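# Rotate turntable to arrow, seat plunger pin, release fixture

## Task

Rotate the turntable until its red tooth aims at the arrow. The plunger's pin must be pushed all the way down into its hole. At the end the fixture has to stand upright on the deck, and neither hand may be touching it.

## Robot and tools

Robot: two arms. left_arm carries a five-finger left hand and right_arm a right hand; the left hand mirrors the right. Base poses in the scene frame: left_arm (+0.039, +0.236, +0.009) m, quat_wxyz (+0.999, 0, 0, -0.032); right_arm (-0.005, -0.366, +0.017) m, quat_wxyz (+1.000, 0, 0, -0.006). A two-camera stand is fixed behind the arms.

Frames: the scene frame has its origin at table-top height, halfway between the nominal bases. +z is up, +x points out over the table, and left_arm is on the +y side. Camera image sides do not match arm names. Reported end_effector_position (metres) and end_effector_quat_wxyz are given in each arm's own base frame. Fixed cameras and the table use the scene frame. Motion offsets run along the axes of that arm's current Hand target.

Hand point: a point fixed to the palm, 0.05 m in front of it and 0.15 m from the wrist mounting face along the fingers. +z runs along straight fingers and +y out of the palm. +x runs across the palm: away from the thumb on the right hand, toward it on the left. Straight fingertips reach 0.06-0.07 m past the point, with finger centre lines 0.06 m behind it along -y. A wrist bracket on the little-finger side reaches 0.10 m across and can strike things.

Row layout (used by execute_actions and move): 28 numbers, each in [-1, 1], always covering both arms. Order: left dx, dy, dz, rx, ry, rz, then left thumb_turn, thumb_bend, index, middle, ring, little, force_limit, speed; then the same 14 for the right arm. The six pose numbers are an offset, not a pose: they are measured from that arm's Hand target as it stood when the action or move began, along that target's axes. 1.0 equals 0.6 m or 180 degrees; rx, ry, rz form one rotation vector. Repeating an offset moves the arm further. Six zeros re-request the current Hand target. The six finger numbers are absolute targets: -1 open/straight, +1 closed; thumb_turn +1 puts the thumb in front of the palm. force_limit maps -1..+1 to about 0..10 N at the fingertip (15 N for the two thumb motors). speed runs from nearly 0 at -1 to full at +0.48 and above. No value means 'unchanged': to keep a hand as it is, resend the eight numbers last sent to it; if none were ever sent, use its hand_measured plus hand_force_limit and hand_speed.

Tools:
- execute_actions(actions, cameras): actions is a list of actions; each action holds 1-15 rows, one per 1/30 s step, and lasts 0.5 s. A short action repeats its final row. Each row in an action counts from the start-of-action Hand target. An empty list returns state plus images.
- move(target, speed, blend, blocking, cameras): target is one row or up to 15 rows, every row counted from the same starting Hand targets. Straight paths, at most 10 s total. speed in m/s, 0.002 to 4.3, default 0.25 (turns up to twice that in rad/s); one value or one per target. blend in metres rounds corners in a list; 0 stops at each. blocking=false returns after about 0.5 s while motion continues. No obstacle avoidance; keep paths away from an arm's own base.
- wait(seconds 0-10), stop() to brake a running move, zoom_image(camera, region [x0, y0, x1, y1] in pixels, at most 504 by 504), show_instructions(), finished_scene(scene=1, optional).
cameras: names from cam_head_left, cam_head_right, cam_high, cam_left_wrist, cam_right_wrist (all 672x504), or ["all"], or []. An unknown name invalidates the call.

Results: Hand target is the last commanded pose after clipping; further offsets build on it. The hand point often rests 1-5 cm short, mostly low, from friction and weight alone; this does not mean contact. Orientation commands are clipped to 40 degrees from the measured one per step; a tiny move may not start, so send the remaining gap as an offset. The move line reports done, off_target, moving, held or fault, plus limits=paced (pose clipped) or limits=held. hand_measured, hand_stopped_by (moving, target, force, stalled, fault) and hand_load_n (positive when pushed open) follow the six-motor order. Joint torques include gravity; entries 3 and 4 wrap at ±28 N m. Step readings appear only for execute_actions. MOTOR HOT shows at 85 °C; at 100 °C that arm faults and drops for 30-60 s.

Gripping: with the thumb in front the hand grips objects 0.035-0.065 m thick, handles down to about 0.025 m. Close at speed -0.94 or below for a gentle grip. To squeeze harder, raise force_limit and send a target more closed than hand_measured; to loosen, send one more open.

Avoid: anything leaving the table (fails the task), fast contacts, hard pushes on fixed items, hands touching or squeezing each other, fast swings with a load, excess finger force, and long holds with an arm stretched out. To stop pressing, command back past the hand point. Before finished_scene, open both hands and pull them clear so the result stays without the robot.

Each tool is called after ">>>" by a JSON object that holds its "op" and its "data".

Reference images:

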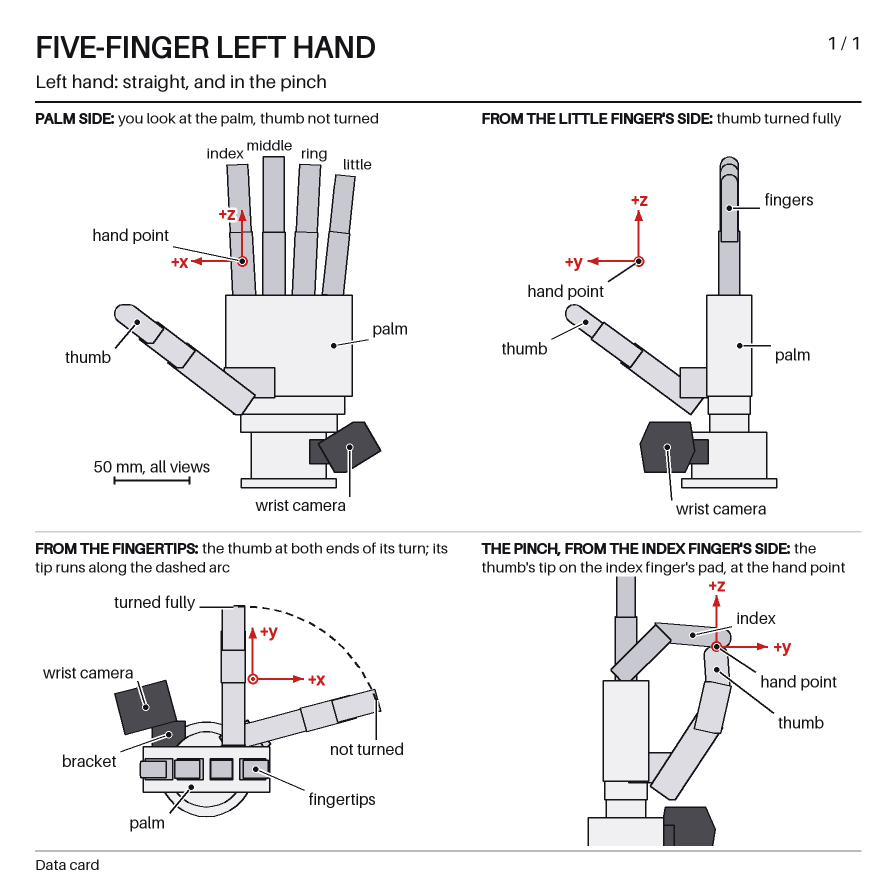

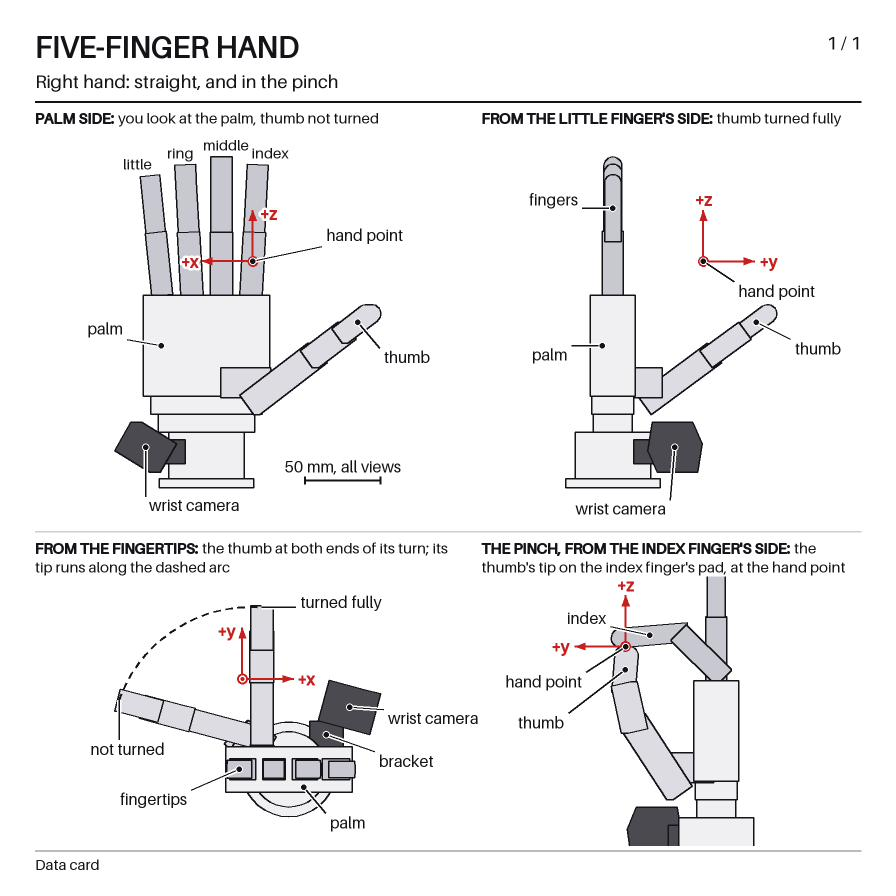

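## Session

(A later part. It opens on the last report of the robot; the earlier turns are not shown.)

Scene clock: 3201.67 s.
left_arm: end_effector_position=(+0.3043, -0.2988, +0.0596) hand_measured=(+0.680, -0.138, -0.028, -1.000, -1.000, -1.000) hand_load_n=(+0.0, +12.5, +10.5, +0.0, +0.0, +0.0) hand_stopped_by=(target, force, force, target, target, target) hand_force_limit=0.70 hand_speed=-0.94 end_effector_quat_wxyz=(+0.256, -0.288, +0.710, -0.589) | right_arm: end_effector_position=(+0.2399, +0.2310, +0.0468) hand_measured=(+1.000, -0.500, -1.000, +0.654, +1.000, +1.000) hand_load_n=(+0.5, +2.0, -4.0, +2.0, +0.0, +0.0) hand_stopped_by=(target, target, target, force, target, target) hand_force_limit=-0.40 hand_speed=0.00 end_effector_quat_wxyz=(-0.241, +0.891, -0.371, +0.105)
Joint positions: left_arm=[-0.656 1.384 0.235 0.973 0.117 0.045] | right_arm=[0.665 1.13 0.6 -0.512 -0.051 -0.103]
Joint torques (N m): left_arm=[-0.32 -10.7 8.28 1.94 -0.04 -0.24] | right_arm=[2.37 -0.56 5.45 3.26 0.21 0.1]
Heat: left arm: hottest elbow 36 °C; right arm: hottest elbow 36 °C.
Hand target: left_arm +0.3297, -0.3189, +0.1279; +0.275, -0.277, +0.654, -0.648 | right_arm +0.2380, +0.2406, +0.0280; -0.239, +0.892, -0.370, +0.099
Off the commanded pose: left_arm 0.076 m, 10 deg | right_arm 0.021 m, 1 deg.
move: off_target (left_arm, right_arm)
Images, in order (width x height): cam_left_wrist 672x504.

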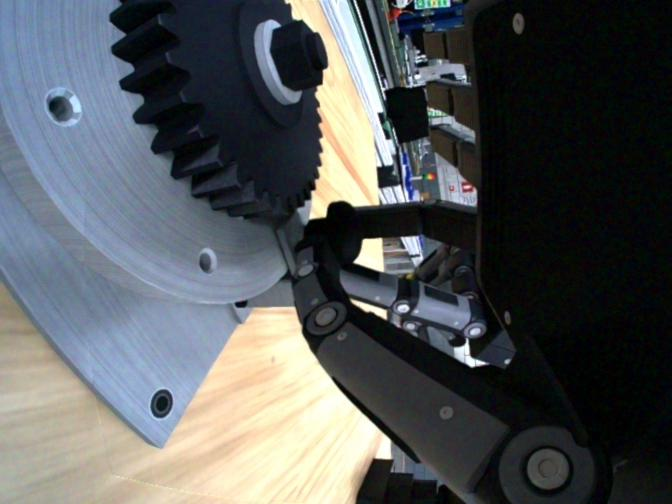

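>>> {"op": "move", "data": {"target": [0,-0.01667,0.006,0,0,0,0.68,0.36,0.46,-1,-1,-1,0.7,-0.94,0,0,0,0,0,0,1,-0.5,-1,1,1,1,-0.4,0], "speed": 0.03, "cameras": ["cam_left_wrist","cam_head_left"]}}

>>> {"op": "zoom_image", "data": {"camera": "cam_left_wrist", "region": [220, 150, 420, 300]}}

Scene clock: 3208.87 s.
left_arm: end_effector_position=(+0.3033, -0.2985, +0.0603) hand_measured=(+0.680, -0.138, -0.028, -1.000, -1.000, -1.000) hand_load_n=(+0.5, +12.0, +14.5, +0.0, +0.0, +0.0) hand_stopped_by=(target, force, force, target, target, target) hand_force_limit=0.70 hand_speed=-0.94 end_effector_quat_wxyz=(+0.253, -0.291, +0.715, -0.583) | right_arm: end_effector_position=(+0.2399, +0.2310, +0.0468) hand_measured=(+1.000, -0.500, -1.000, +0.654, +1.000, +1.000) hand_load_n=(+0.0, +2.0, -4.0, +2.0, +0.5, +0.0) hand_stopped_by=(target, target, target, force, target, target) hand_force_limit=-0.40 hand_speed=0.00 end_effector_quat_wxyz=(-0.241, +0.891, -0.371, +0.105)
Joint positions: left_arm=[-0.658 1.357 0.241 0.92 0.115 0.045] | right_arm=[0.665 1.13 0.6 -0.512 -0.051 -0.103]
Joint torques (N m): left_arm=[-0.26 -11.34 9.31 1.91 -0.01 -0.24] | right_arm=[2.37 -0.62 5.45 3.28 0.21 0.1]
Heat: left arm: hottest elbow 36 °C; right arm: hottest elbow 36 °C.
Hand target: left_arm +0.3323, -0.3214, +0.1379; +0.275, -0.277, +0.654, -0.648 | right_arm +0.2380, +0.2406, +0.0280; -0.239, +0.892, -0.370, +0.099
Off the commanded pose: left_arm 0.086 m, 11 deg | right_arm 0.021 m, 1 deg.
move: off_target (left_arm, right_arm)
Images, in order (width x height): cam_head_left 672x504, cam_left_wrist 672x504.

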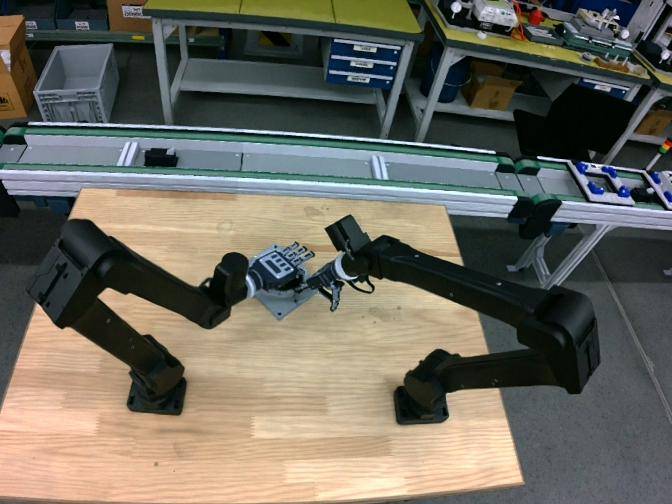

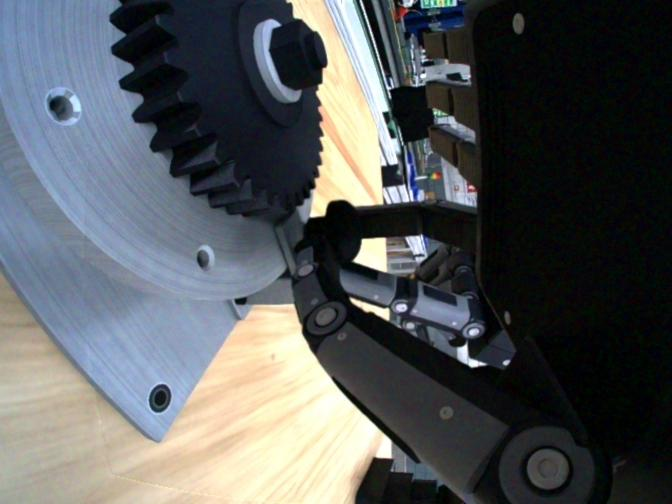

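Scaled by 2.520 from the camera's 672x504 image, which has a finer 960x720 frame.

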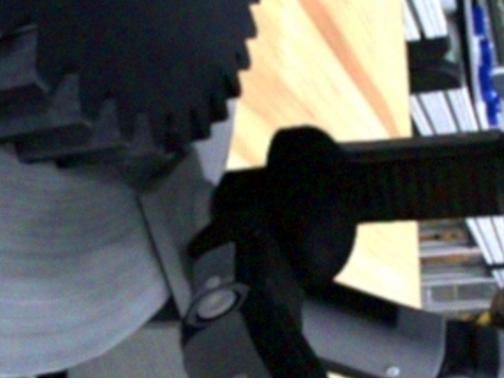

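>>> {"op": "zoom_image", "data": {"camera": "cam_left_wrist", "region": [270, 195, 340, 265]}}

>>> {"op": "zoom_image", "data": {"camera": "cam_head_left", "region": [285, 265, 320, 295]}}

Scaled by 7.200 from the camera's 672x504 image, which has a finer 960x720 frame.

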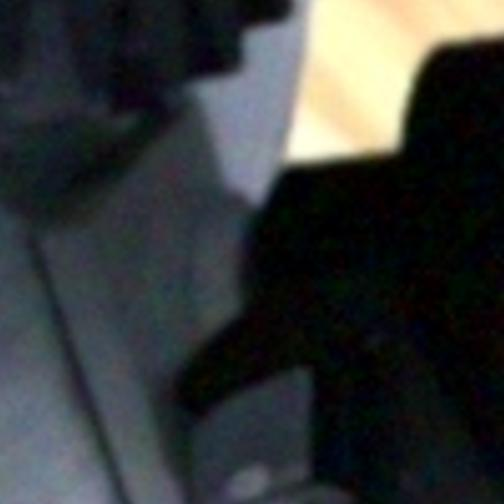

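Scaled by 14.400 from the camera's 672x504 image, which has a finer 960x720 frame.

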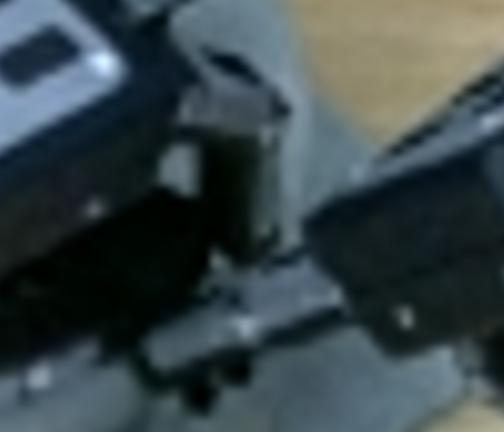

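>>> {"op": "move", "data": {"target": [0,-0.01667,0.015,0,0,0,0.68,0.36,0.46,-1,-1,-1,0.7,-0.94,0,0,0,0,0,0,1,-0.5,-1,1,1,1,-0.4,0], "speed": 0.03, "cameras": ["cam_left_wrist","cam_head_left"]}}

>>> {"op": "zoom_image", "data": {"camera": "cam_left_wrist", "region": [270, 195, 340, 265]}}

Scene clock: 3224.87 s.
left_arm: end_effector_position=(+0.3037, -0.2989, +0.0614) hand_measured=(+0.680, -0.138, -0.028, -1.000, -1.000, -1.000) hand_load_n=(+0.5, +13.5, +14.5, +0.0, +0.0, +0.0) hand_stopped_by=(target, force, force, target, target, target) hand_force_limit=0.70 hand_speed=-0.94 end_effector_quat_wxyz=(+0.250, -0.294, +0.720, -0.577) | right_arm: end_effector_position=(+0.2399, +0.2310, +0.0468) hand_measured=(+1.000, -0.500, -1.000, +0.654, +1.000, +1.000) hand_load_n=(+0.5, +2.0, -4.0, +2.0, +0.0, +0.0) hand_stopped_by=(target, target, target, force, target, target) hand_force_limit=-0.40 hand_speed=0.00 end_effector_quat_wxyz=(-0.241, +0.891, -0.371, +0.105)
Joint positions: left_arm=[-0.66 1.332 0.252 0.867 0.112 0.045] | right_arm=[0.665 1.13 0.6 -0.512 -0.051 -0.103]
Joint torques (N m): left_arm=[-0.44 -11.16 10.88 1.96 -0.01 -0.24] | right_arm=[2.37 -0.67 5.44 3.25 0.21 0.11]
Heat: left arm: hottest elbow 36 °C; right arm: hottest elbow 36 °C.
Hand target: left_arm +0.3388, -0.3278, +0.1478; +0.275, -0.277, +0.654, -0.648 | right_arm +0.2380, +0.2406, +0.0280; -0.239, +0.892, -0.370, +0.099
Off the commanded pose: left_arm 0.098 m, 12 deg | right_arm 0.021 m, 1 deg.
move: off_target (left_arm, right_arm)
Images, in order (width x height): cam_head_left 672x504, cam_left_wrist 672x504.

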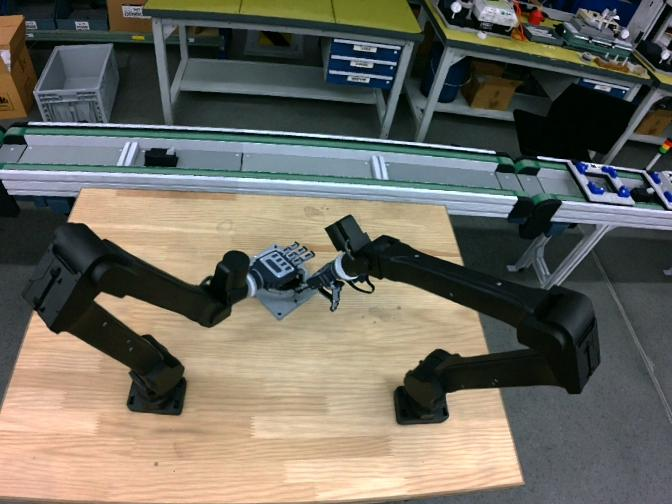

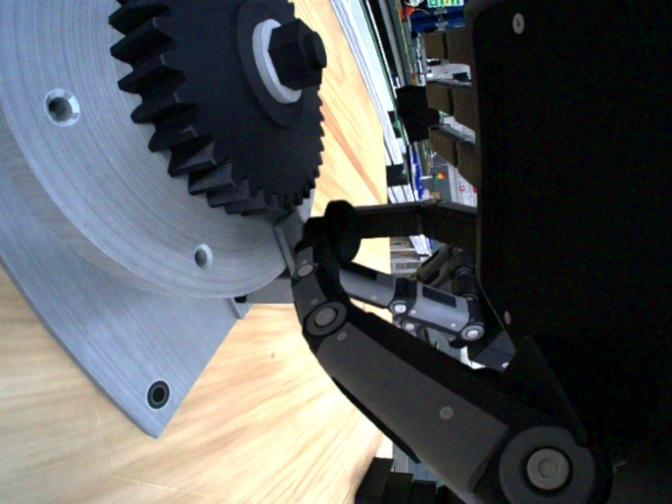

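Scaled by 7.200 from the camera's 672x504 image, which has a finer 960x720 frame.

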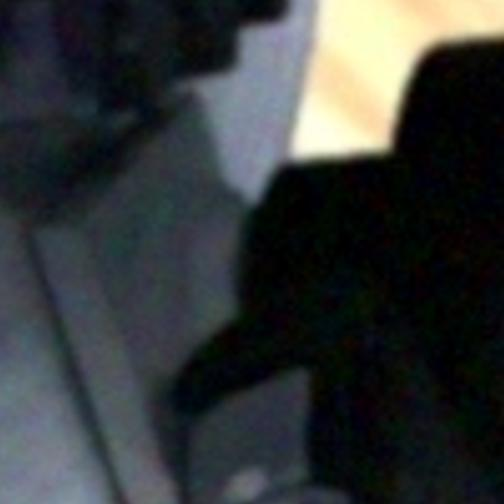

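>>> {"op": "move", "data": {"target": [0,-0.025,0.012,0,0,0,0.68,0.36,0.46,-1,-1,-1,0.7,-0.94,0,0,0,0,0,0,1,-0.5,-1,1,1,1,-0.4,0], "speed": 0.03, "cameras": ["cam_left_wrist","cam_head_left"]}}

>>> {"op": "zoom_image", "data": {"camera": "cam_left_wrist", "region": [270, 195, 340, 265]}}

Scene clock: 3247.20 s.
left_arm: end_effector_position=(+0.3032, -0.2978, +0.0658) hand_measured=(+0.680, -0.138, -0.028, -1.000, -1.000, -1.000) hand_load_n=(+0.5, +15.5, +16.5, +0.0, +0.0, +0.0) hand_stopped_by=(target, force, force, target, target, target) hand_force_limit=0.70 hand_speed=-0.94 end_effector_quat_wxyz=(+0.247, -0.298, +0.725, -0.569) | right_arm: end_effector_position=(+0.2401, +0.2327, +0.0465) hand_measured=(+1.000, -0.500, -1.000, +0.654, +1.000, +1.000) hand_load_n=(+0.5, +2.0, -3.0, +2.5, +0.0, +0.0) hand_stopped_by=(target, target, target, force, target, target) hand_force_limit=-0.40 hand_speed=0.00 end_effector_quat_wxyz=(-0.243, +0.891, -0.370, +0.103)
Joint positions: left_arm=[-0.66 1.286 0.262 0.79 0.109 0.045] | right_arm=[0.665 1.133 0.6 -0.506 -0.057 -0.103]
Joint torques (N m): left_arm=[-0.5 -10.93 12.67 1.99 0.03 -0.25] | right_arm=[2.32 -0.62 5.48 2.95 0.21 0.1]
Heat: left arm: hottest elbow 39 °C; right arm: hottest elbow 36 °C.
Hand target: left_arm +0.3441, -0.3329, +0.1628; +0.275, -0.277, +0.654, -0.648 | right_arm +0.2380, +0.2406, +0.0280; -0.239, +0.892, -0.370, +0.099
Off the commanded pose: left_arm 0.111 m, 13 deg | right_arm 0.020 m, 1 deg.
move: off_target (left_arm, right_arm)
Images, in order (width x height): cam_head_left 672x504, cam_left_wrist 672x504.

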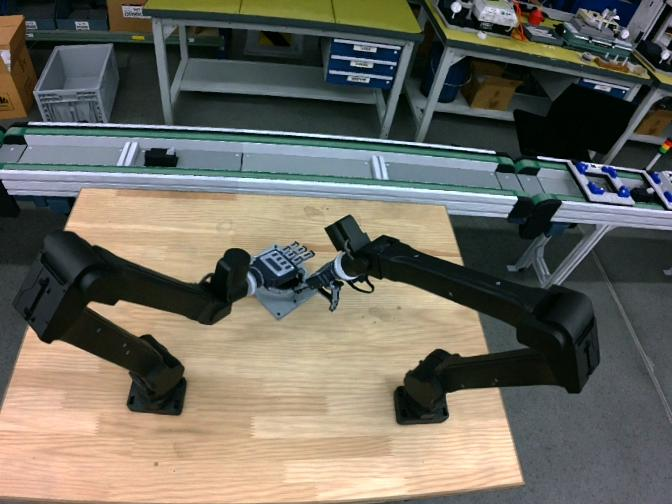

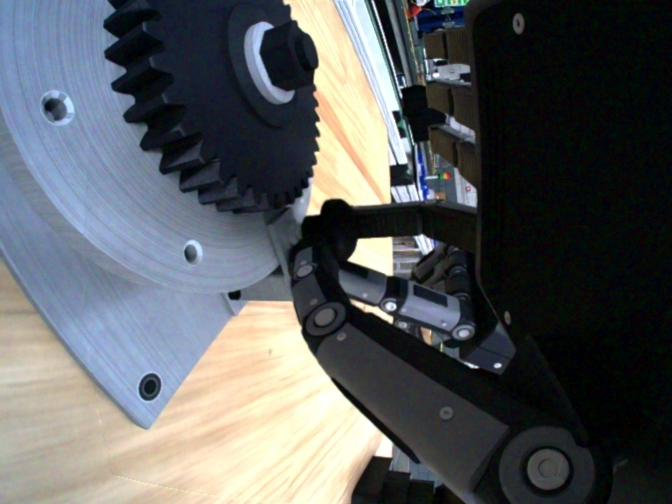

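Scaled by 7.200 from the camera's 672x504 image, which has a finer 960x720 frame.

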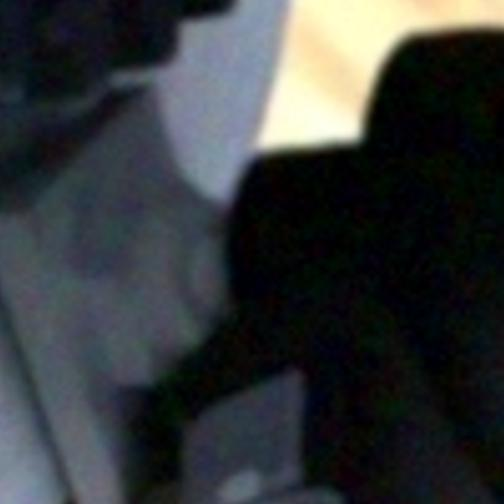

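>>> {"op": "move", "data": {"target": [0,-0.01667,0.008,0,0,0,0.68,0.36,0.46,-1,-1,-1,0.7,-0.94,0,0,0,0,0,0,1,-0.5,-1,1,1,1,-0.4,0], "speed": 0.03, "cameras": ["cam_left_wrist","cam_head_left"]}}

>>> {"op": "zoom_image", "data": {"camera": "cam_left_wrist", "region": [270, 195, 340, 265]}}

>>> {"op": "zoom_image", "data": {"camera": "cam_head_left", "region": [270, 250, 340, 310]}}

Scene clock: 3263.10 s.
left_arm: end_effector_position=(+0.3030, -0.2981, +0.0667) hand_measured=(+0.680, -0.138, -0.028, -1.000, -1.000, -1.000) hand_load_n=(+0.5, +16.5, +17.5, +0.0, -0.5, +0.0) hand_stopped_by=(target, force, force, target, target, target) hand_force_limit=0.70 hand_speed=-0.94 end_effector_quat_wxyz=(+0.243, -0.301, +0.730, -0.563) | right_arm: end_effector_position=(+0.2401, +0.2327, +0.0465) hand_measured=(+1.000, -0.500, -1.000, +0.654, +1.000, +1.000) hand_load_n=(+0.5, +2.0, -3.5, +2.0, +0.5, +0.0) hand_stopped_by=(target, target, target, force, target, target) hand_force_limit=-0.40 hand_speed=0.00 end_effector_quat_wxyz=(-0.243, +0.891, -0.370, +0.103)
Joint positions: left_arm=[-0.661 1.266 0.273 0.741 0.108 0.045] | right_arm=[0.665 1.133 0.6 -0.506 -0.057 -0.103]
Joint torques (N m): left_arm=[-0.56 -11.28 13.64 2.07 0.04 -0.25] | right_arm=[2.37 -0.67 5.48 2.96 0.21 0.1]
Heat: left arm: hottest elbow 42 °C; right arm: hottest elbow 36 °C.
Hand target: left_arm +0.3476, -0.3363, +0.1727; +0.275, -0.277, +0.654, -0.648 | right_arm +0.2380, +0.2406, +0.0280; -0.239, +0.892, -0.370, +0.099
Off the commanded pose: left_arm 0.121 m, 14 deg | right_arm 0.020 m, 1 deg.
move: off_target (left_arm, right_arm)
Images, in order (width x height): cam_head_left 672x504, cam_left_wrist 672x504.

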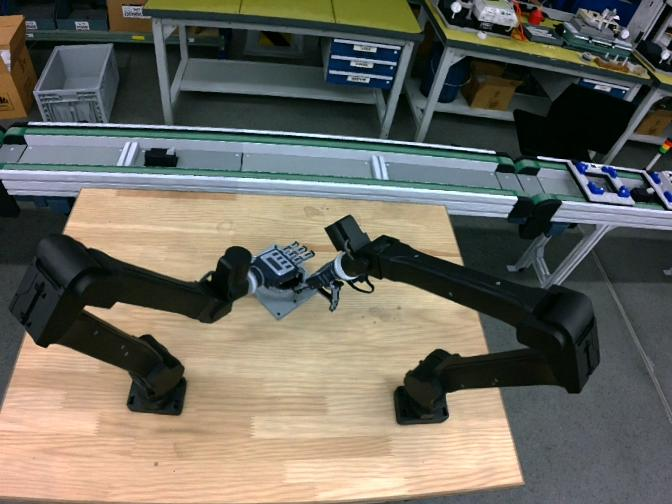

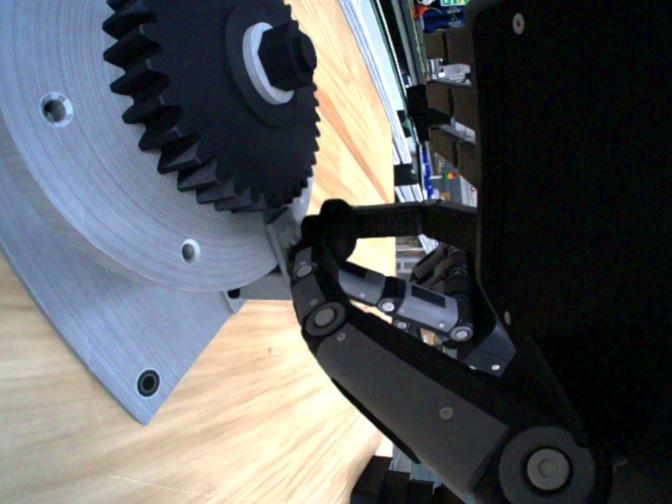

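Scaled by 7.200 from the camera's 672x504 image, which has a finer 960x720 frame.

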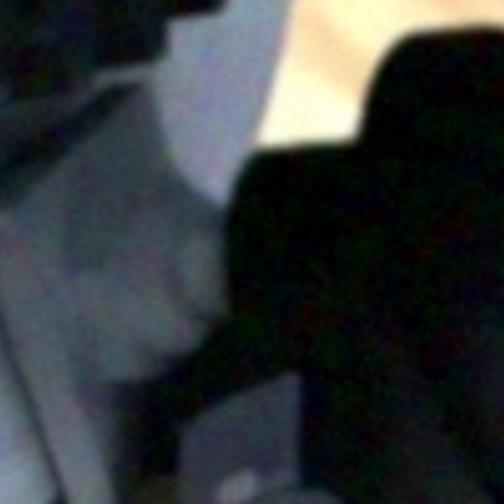

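Scaled by 7.200 from the camera's 672x504 image, which has a finer 960x720 frame.

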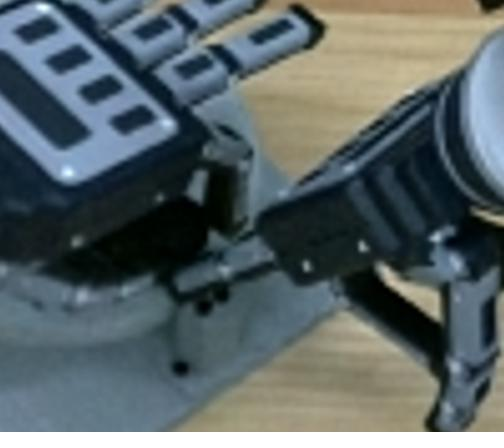

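>>> {"op": "move", "data": {"target": [0,0,0,0,0,0,0.68,0.36,0.46,-1,1,1,-0.7,-0.3,0,0,0,0,0,0,1,-0.5,-1,1,1,1,-0.4,0], "speed": 0.03, "cameras": ["cam_left_wrist","cam_head_left"]}}

>>> {"op": "zoom_image", "data": {"camera": "cam_left_wrist", "region": [270, 195, 340, 265]}}

Scene clock: 3447.33 s.
left_arm: end_effector_position=(+0.3035, -0.2984, +0.0676) hand_measured=(+0.680, -0.140, -0.028, -1.000, +1.000, -0.042) hand_load_n=(+0.0, +16.5, +16.5, +0.0, +0.0, +1.0) hand_stopped_by=(target, force, force, target, target, force) hand_force_limit=-0.70 hand_speed=-0.30 end_effector_quat_wxyz=(+0.244, -0.300, +0.730, -0.563) | right_arm: end_effector_position=(+0.2401, +0.2327, +0.0465) hand_measured=(+1.000, -0.500, -1.000, +0.654, +1.000, +1.000) hand_load_n=(+0.5, +2.0, -3.0, +2.5, +0.0, +0.0) hand_stopped_by=(target, target, target, force, target, target) hand_force_limit=-0.40 hand_speed=0.00 end_effector_quat_wxyz=(-0.243, +0.891, -0.370, +0.103)
Joint positions: left_arm=[-0.661 1.265 0.275 0.739 0.108 0.045] | right_arm=[0.665 1.133 0.6 -0.506 -0.057 -0.103]
Joint torques (N m): left_arm=[-0.56 -11.16 13.56 2.11 0.05 -0.24] | right_arm=[2.37 -0.62 5.46 2.95 0.21 0.1]
Heat: left arm: hottest elbow 58 °C; right arm: hottest elbow 34 °C.
Hand target: left_arm +0.3476, -0.3363, +0.1727; +0.275, -0.277, +0.654, -0.648 | right_arm +0.2380, +0.2406, +0.0280; -0.239, +0.892, -0.370, +0.099
Off the commanded pose: left_arm 0.120 m, 14 deg | right_arm 0.020 m, 1 deg.
move: off_target (left_arm, right_arm)
Images, in order (width x height): cam_head_left 672x504, cam_left_wrist 672x504.

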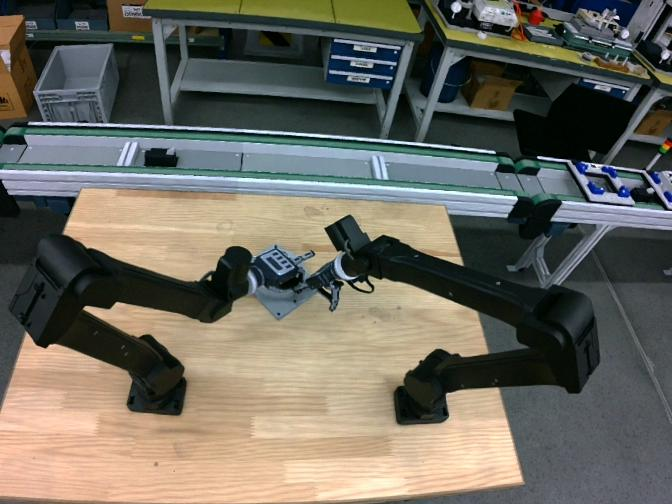

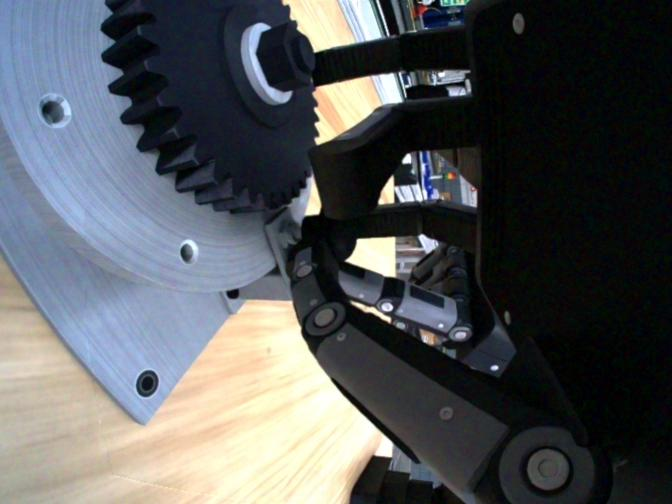

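Scaled by 7.200 from the camera's 672x504 image, which has a finer 960x720 frame.

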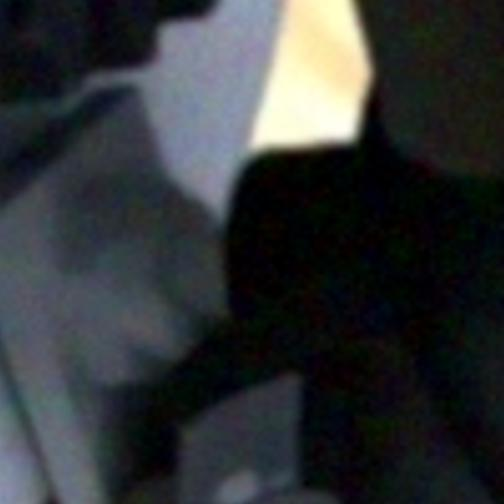

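>>> {"op": "move", "data": {"target": [0,0.1,-0.02,0,0,0,0.68,0.36,0.46,-1,1,-0.3,-0.7,-0.3,0,0,0,0,0,0,1,-0.5,-1,1,1,1,-0.4,0], "speed": 0.06, "cameras": ["cam_left_wrist","cam_head_left","cam_high"]}}

>>> {"op": "zoom_image", "data": {"camera": "cam_left_wrist", "region": [220, 150, 420, 300]}}

>>> {"op": "zoom_image", "data": {"camera": "cam_high", "region": [280, 140, 400, 270]}}

Scene clock: 3459.57 s.
left_arm: end_effector_position=(+0.3049, -0.3009, +0.0618) hand_measured=(+0.680, -0.138, -0.026, -1.000, +1.000, -0.300) hand_load_n=(-0.5, +7.5, +0.0, -0.5, +0.0, +0.0) hand_stopped_by=(target, force, force, target, target, target) hand_force_limit=-0.70 hand_speed=-0.30 end_effector_quat_wxyz=(+0.251, -0.290, +0.705, -0.596) | right_arm: end_effector_position=(+0.2401, +0.2327, +0.0465) hand_measured=(+1.000, -0.500, -1.000, +0.654, +1.000, +1.000) hand_load_n=(+0.5, +2.0, -3.0, +2.0, +0.0, +0.0) hand_stopped_by=(target, target, target, force, target, target) hand_force_limit=-0.40 hand_speed=0.00 end_effector_quat_wxyz=(-0.243, +0.891, -0.370, +0.103)
Joint positions: left_arm=[-0.652 1.395 0.236 0.994 0.129 0.03] | right_arm=[0.665 1.133 0.6 -0.506 -0.057 -0.103]
Joint torques (N m): left_arm=[-0.38 -4.25 9.46 3.74 -0.24 -0.11] | right_arm=[2.37 -0.62 5.46 2.96 0.21 0.1]
Heat: left arm: hottest elbow 55 °C; right arm: hottest elbow 34 °C.
Hand target: left_arm +0.3386, -0.3275, +0.1128; +0.275, -0.277, +0.654, -0.648 | right_arm +0.2380, +0.2406, +0.0280; -0.239, +0.892, -0.370, +0.099
Off the commanded pose: left_arm 0.067 m, 9 deg | right_arm 0.020 m, 1 deg.
move: off_target (left_arm, right_arm)
Images, in order (width x height): cam_head_left 672x504, cam_high 672x504, cam_left_wrist 672x504.

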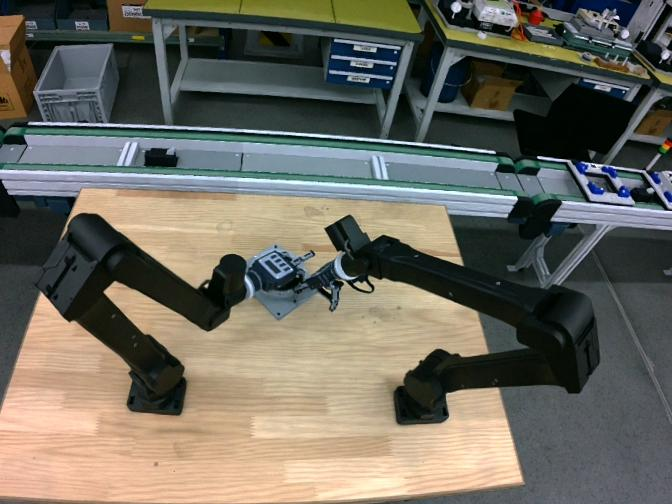

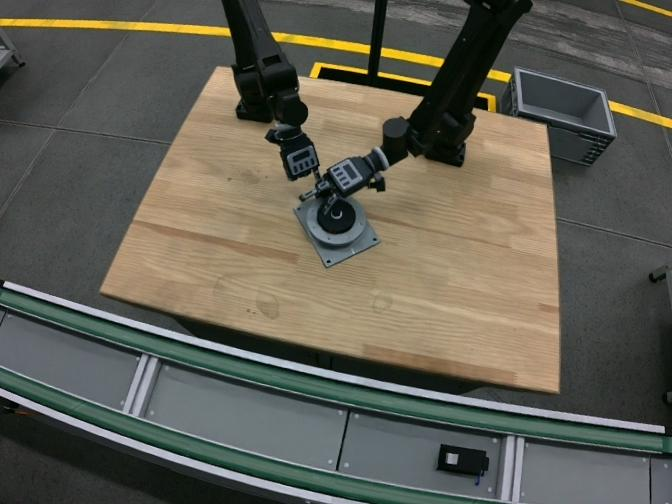

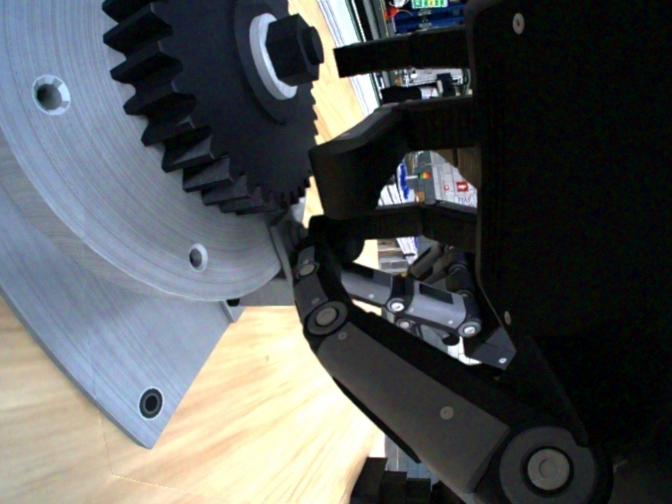

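Scaled by 2.520 from the camera's 672x504 image, which has a finer 960x720 frame.

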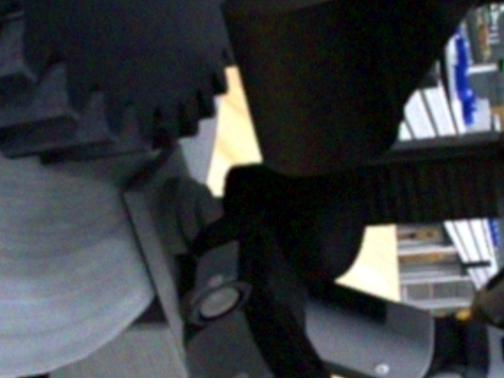

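Scaled by 3.877 from the camera's 672x504 image, which has a finer 960x720 frame.

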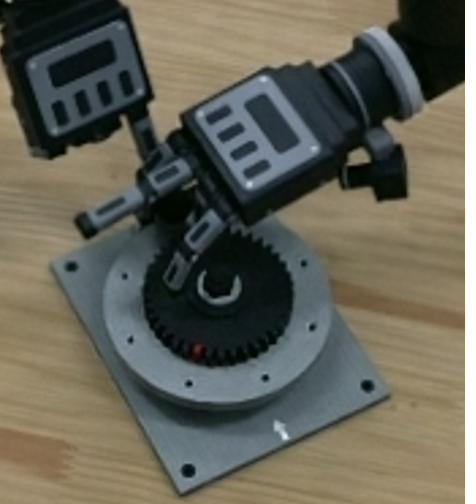

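>>> {"op": "move", "data": {"target": [0,0,-0.01,0,0,0,0.68,0.36,0.46,1,1,-0.3,-0.7,-0.3,0,0,0,0,0,0,1,-0.5,-1,1,1,1,-0.4,0], "speed": 0.06, "cameras": ["cam_left_wrist","cam_head_left","cam_high"]}}

>>> {"op": "zoom_image", "data": {"camera": "cam_high", "region": [280, 140, 400, 270]}}

Scene clock: 3529.47 s.
left_arm: end_effector_position=(+0.3038, -0.3009, +0.0621) hand_measured=(+0.680, -0.140, -0.026, -0.046, +1.000, -0.300) hand_load_n=(-4.5, +10.5, +0.0, +4.0, +0.0, +0.0) hand_stopped_by=(target, force, force, force, target, target) hand_force_limit=-0.70 hand_speed=-0.30 end_effector_quat_wxyz=(+0.251, -0.289, +0.705, -0.598) | right_arm: end_effector_position=(+0.2401, +0.2327, +0.0465) hand_measured=(+1.000, -0.500, -1.000, +0.654, +1.000, +1.000) hand_load_n=(+0.5, +2.0, -3.0, +2.0, +0.0, +0.0) hand_stopped_by=(target, target, target, force, target, target) hand_force_limit=-0.40 hand_speed=0.00 end_effector_quat_wxyz=(-0.243, +0.891, -0.370, +0.103)
Joint positions: left_arm=[-0.653 1.395 0.233 1 0.129 0.03] | right_arm=[0.665 1.133 0.6 -0.506 -0.057 -0.103]
Joint torques (N m): left_arm=[-0.09 -5.13 8.61 3.63 -0.21 -0.11] | right_arm=[2.37 -0.56 5.48 2.95 0.21 0.1]
Heat: left arm: hottest elbow 45 °C; right arm: hottest elbow 33 °C.
Hand target: left_arm +0.3343, -0.3234, +0.1129; +0.275, -0.277, +0.654, -0.648 | right_arm +0.2380, +0.2406, +0.0280; -0.239, +0.892, -0.370, +0.099
Off the commanded pose: left_arm 0.063 m, 9 deg | right_arm 0.020 m, 1 deg.
move: off_target (left_arm, right_arm)
Images, in order (width x height): cam_head_left 672x504, cam_high 672x504, cam_left_wrist 672x504.

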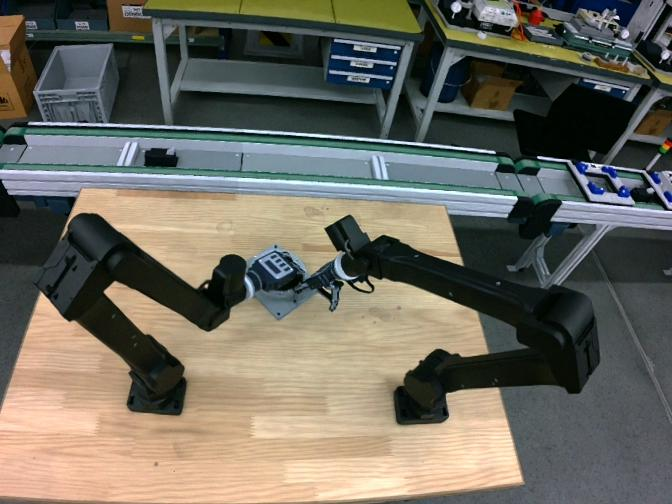

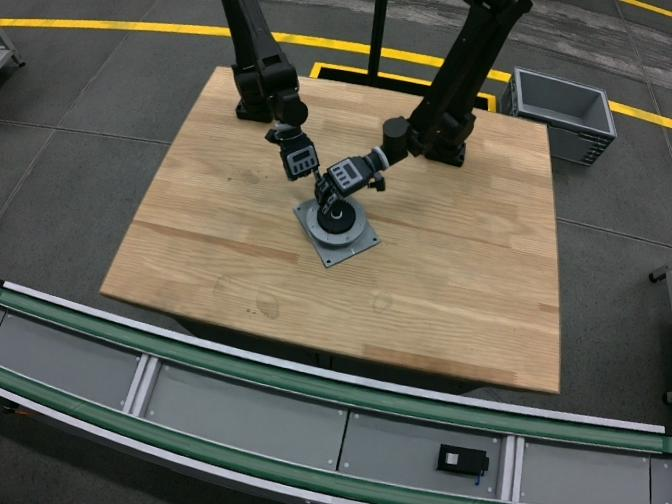

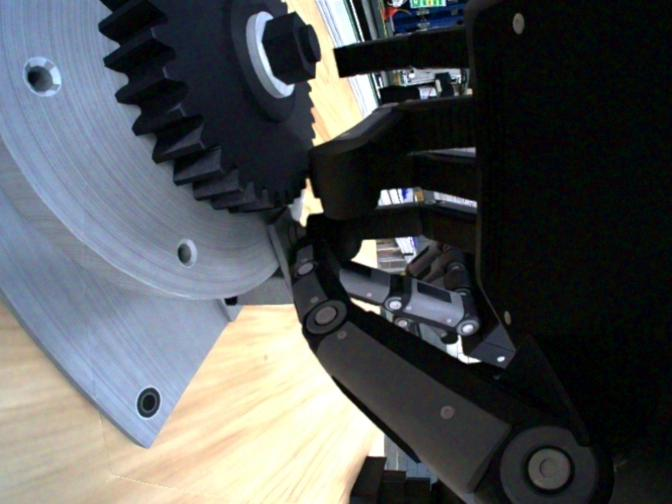

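Scaled by 3.877 from the camera's 672x504 image, which has a finer 960x720 frame.

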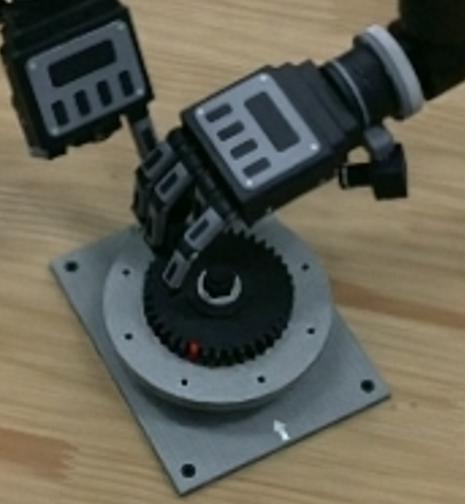

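>>> {"op": "move", "data": {"target": [[0,0,0,0,0,0,0.68,0.36,0.46,1,1,-0.3,-0.7,-0.3,0,-0.0092,-0.1102,0,0,0,1,-0.5,-1,1,1,1,-0.4,0],[0,0,0,0,0,0,0.68,0.36,0.46,1,1,-0.3,-0.7,-0.3,0.003,0.016,-0.167,0.067,-0.066,-0.072,1,-0.5,-1,1,1,1,-0.4,0],[0,0,0,0,0,0,0.68,0.36,0.46,1,1,-0.3,-0.7,-0.3,0.1916,-0.0373,-0.1556,0.1346,-0.1324,-0.1445,-1,-1,-1,0.98,1,1,-0.4,0]], "speed": 0.1, "blend": [0.02,0.02,0], "cameras": ["all"]}}

>>> {"op": "zoom_image", "data": {"camera": "cam_high", "region": [280, 140, 400, 270]}}

Scene clock: 3595.30 s.
left_arm: end_effector_position=(+0.3033, -0.3013, +0.0615) hand_measured=(+0.680, -0.140, -0.026, -0.046, +1.000, -0.300) hand_load_n=(-2.0, +10.0, +0.0, +2.5, +0.0, +0.0) hand_stopped_by=(target, force, force, force, target, target) hand_force_limit=-0.70 hand_speed=-0.30 end_effector_quat_wxyz=(+0.250, -0.288, +0.705, -0.597) | right_arm: end_effector_position=(+0.2754, +0.1385, +0.0967) hand_measured=(-1.000, -1.000, -1.000, +0.980, +1.000, +1.000) hand_load_n=(+0.0, +0.0, +0.0, +0.0, -0.5, +0.5) hand_stopped_by=(target, target, target, target, target, target) hand_force_limit=-0.40 hand_speed=0.00 end_effector_quat_wxyz=(-0.451, +0.888, -0.092, +0.014)
Joint positions: left_arm=[-0.655 1.396 0.233 1 0.129 0.03] | right_arm=[0.045 1.173 0.695 -0.855 -0.914 -1.201]
Joint torques (N m): left_arm=[-0.15 -5.19 8.59 3.62 -0.21 -0.11] | right_arm=[0.44 -4.31 11.49 0.12 -0.93 -0.08]
Heat: left arm: hottest elbow 44 °C; right arm: hottest elbow 33 °C.
Hand target: left_arm +0.3343, -0.3234, +0.1129; +0.275, -0.277, +0.654, -0.648 | right_arm +0.3001, +0.1400, +0.1200; -0.460, +0.884, -0.078, +0.040
Off the commanded pose: left_arm 0.064 m, 9 deg | right_arm 0.034 m, 4 deg.
move: off_target (left_arm, right_arm); target 3's new numbers were sent with right_arm's hand 0.034 m and 4 deg from that target

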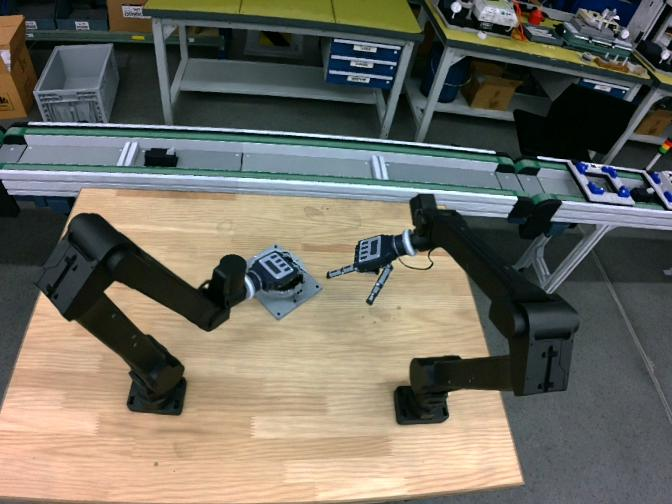

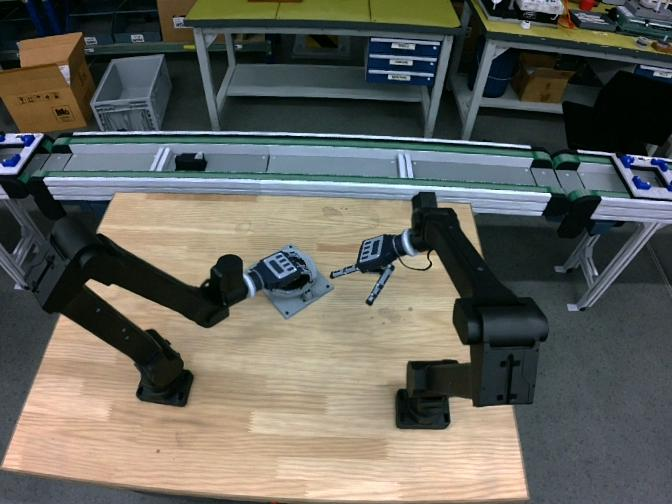

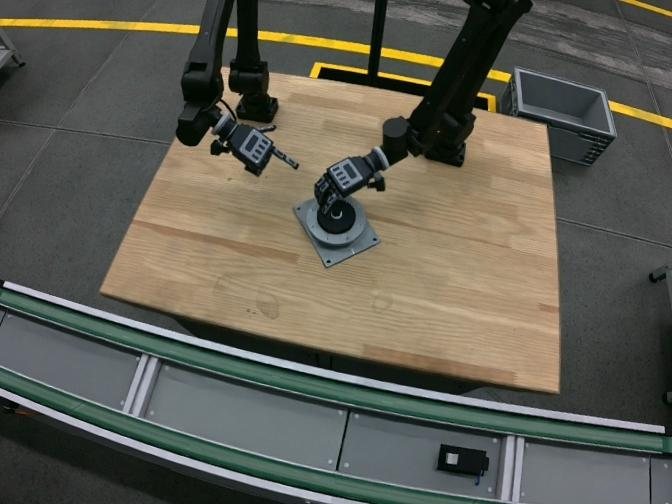

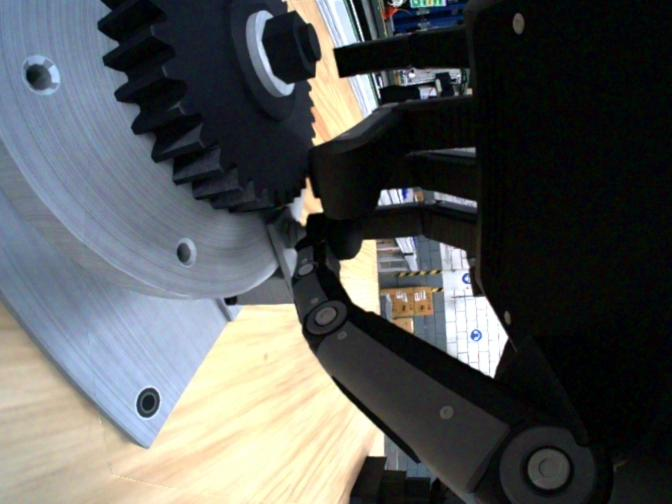

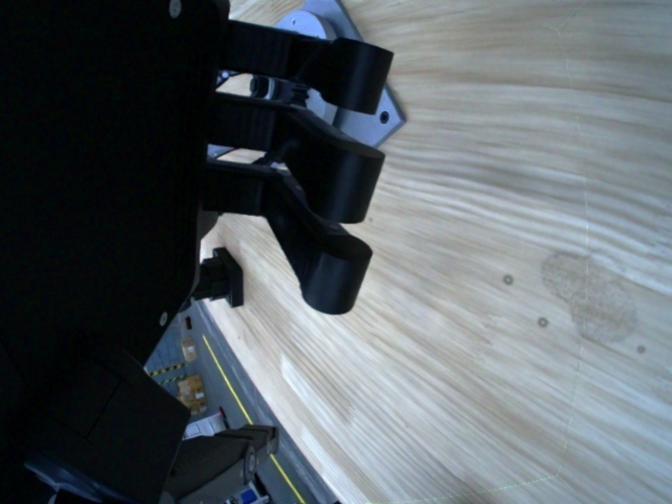

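Scaled by 3.877 from the camera's 672x504 image, which has a finer 960x720 frame.

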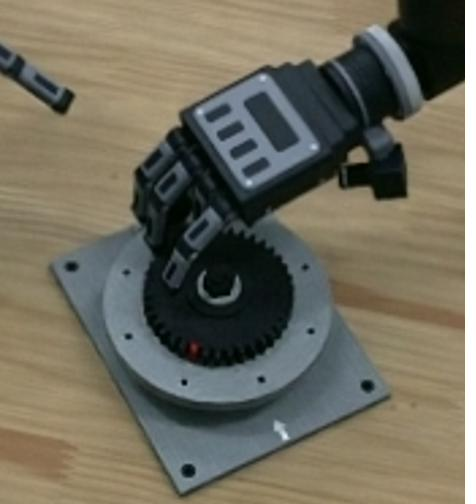

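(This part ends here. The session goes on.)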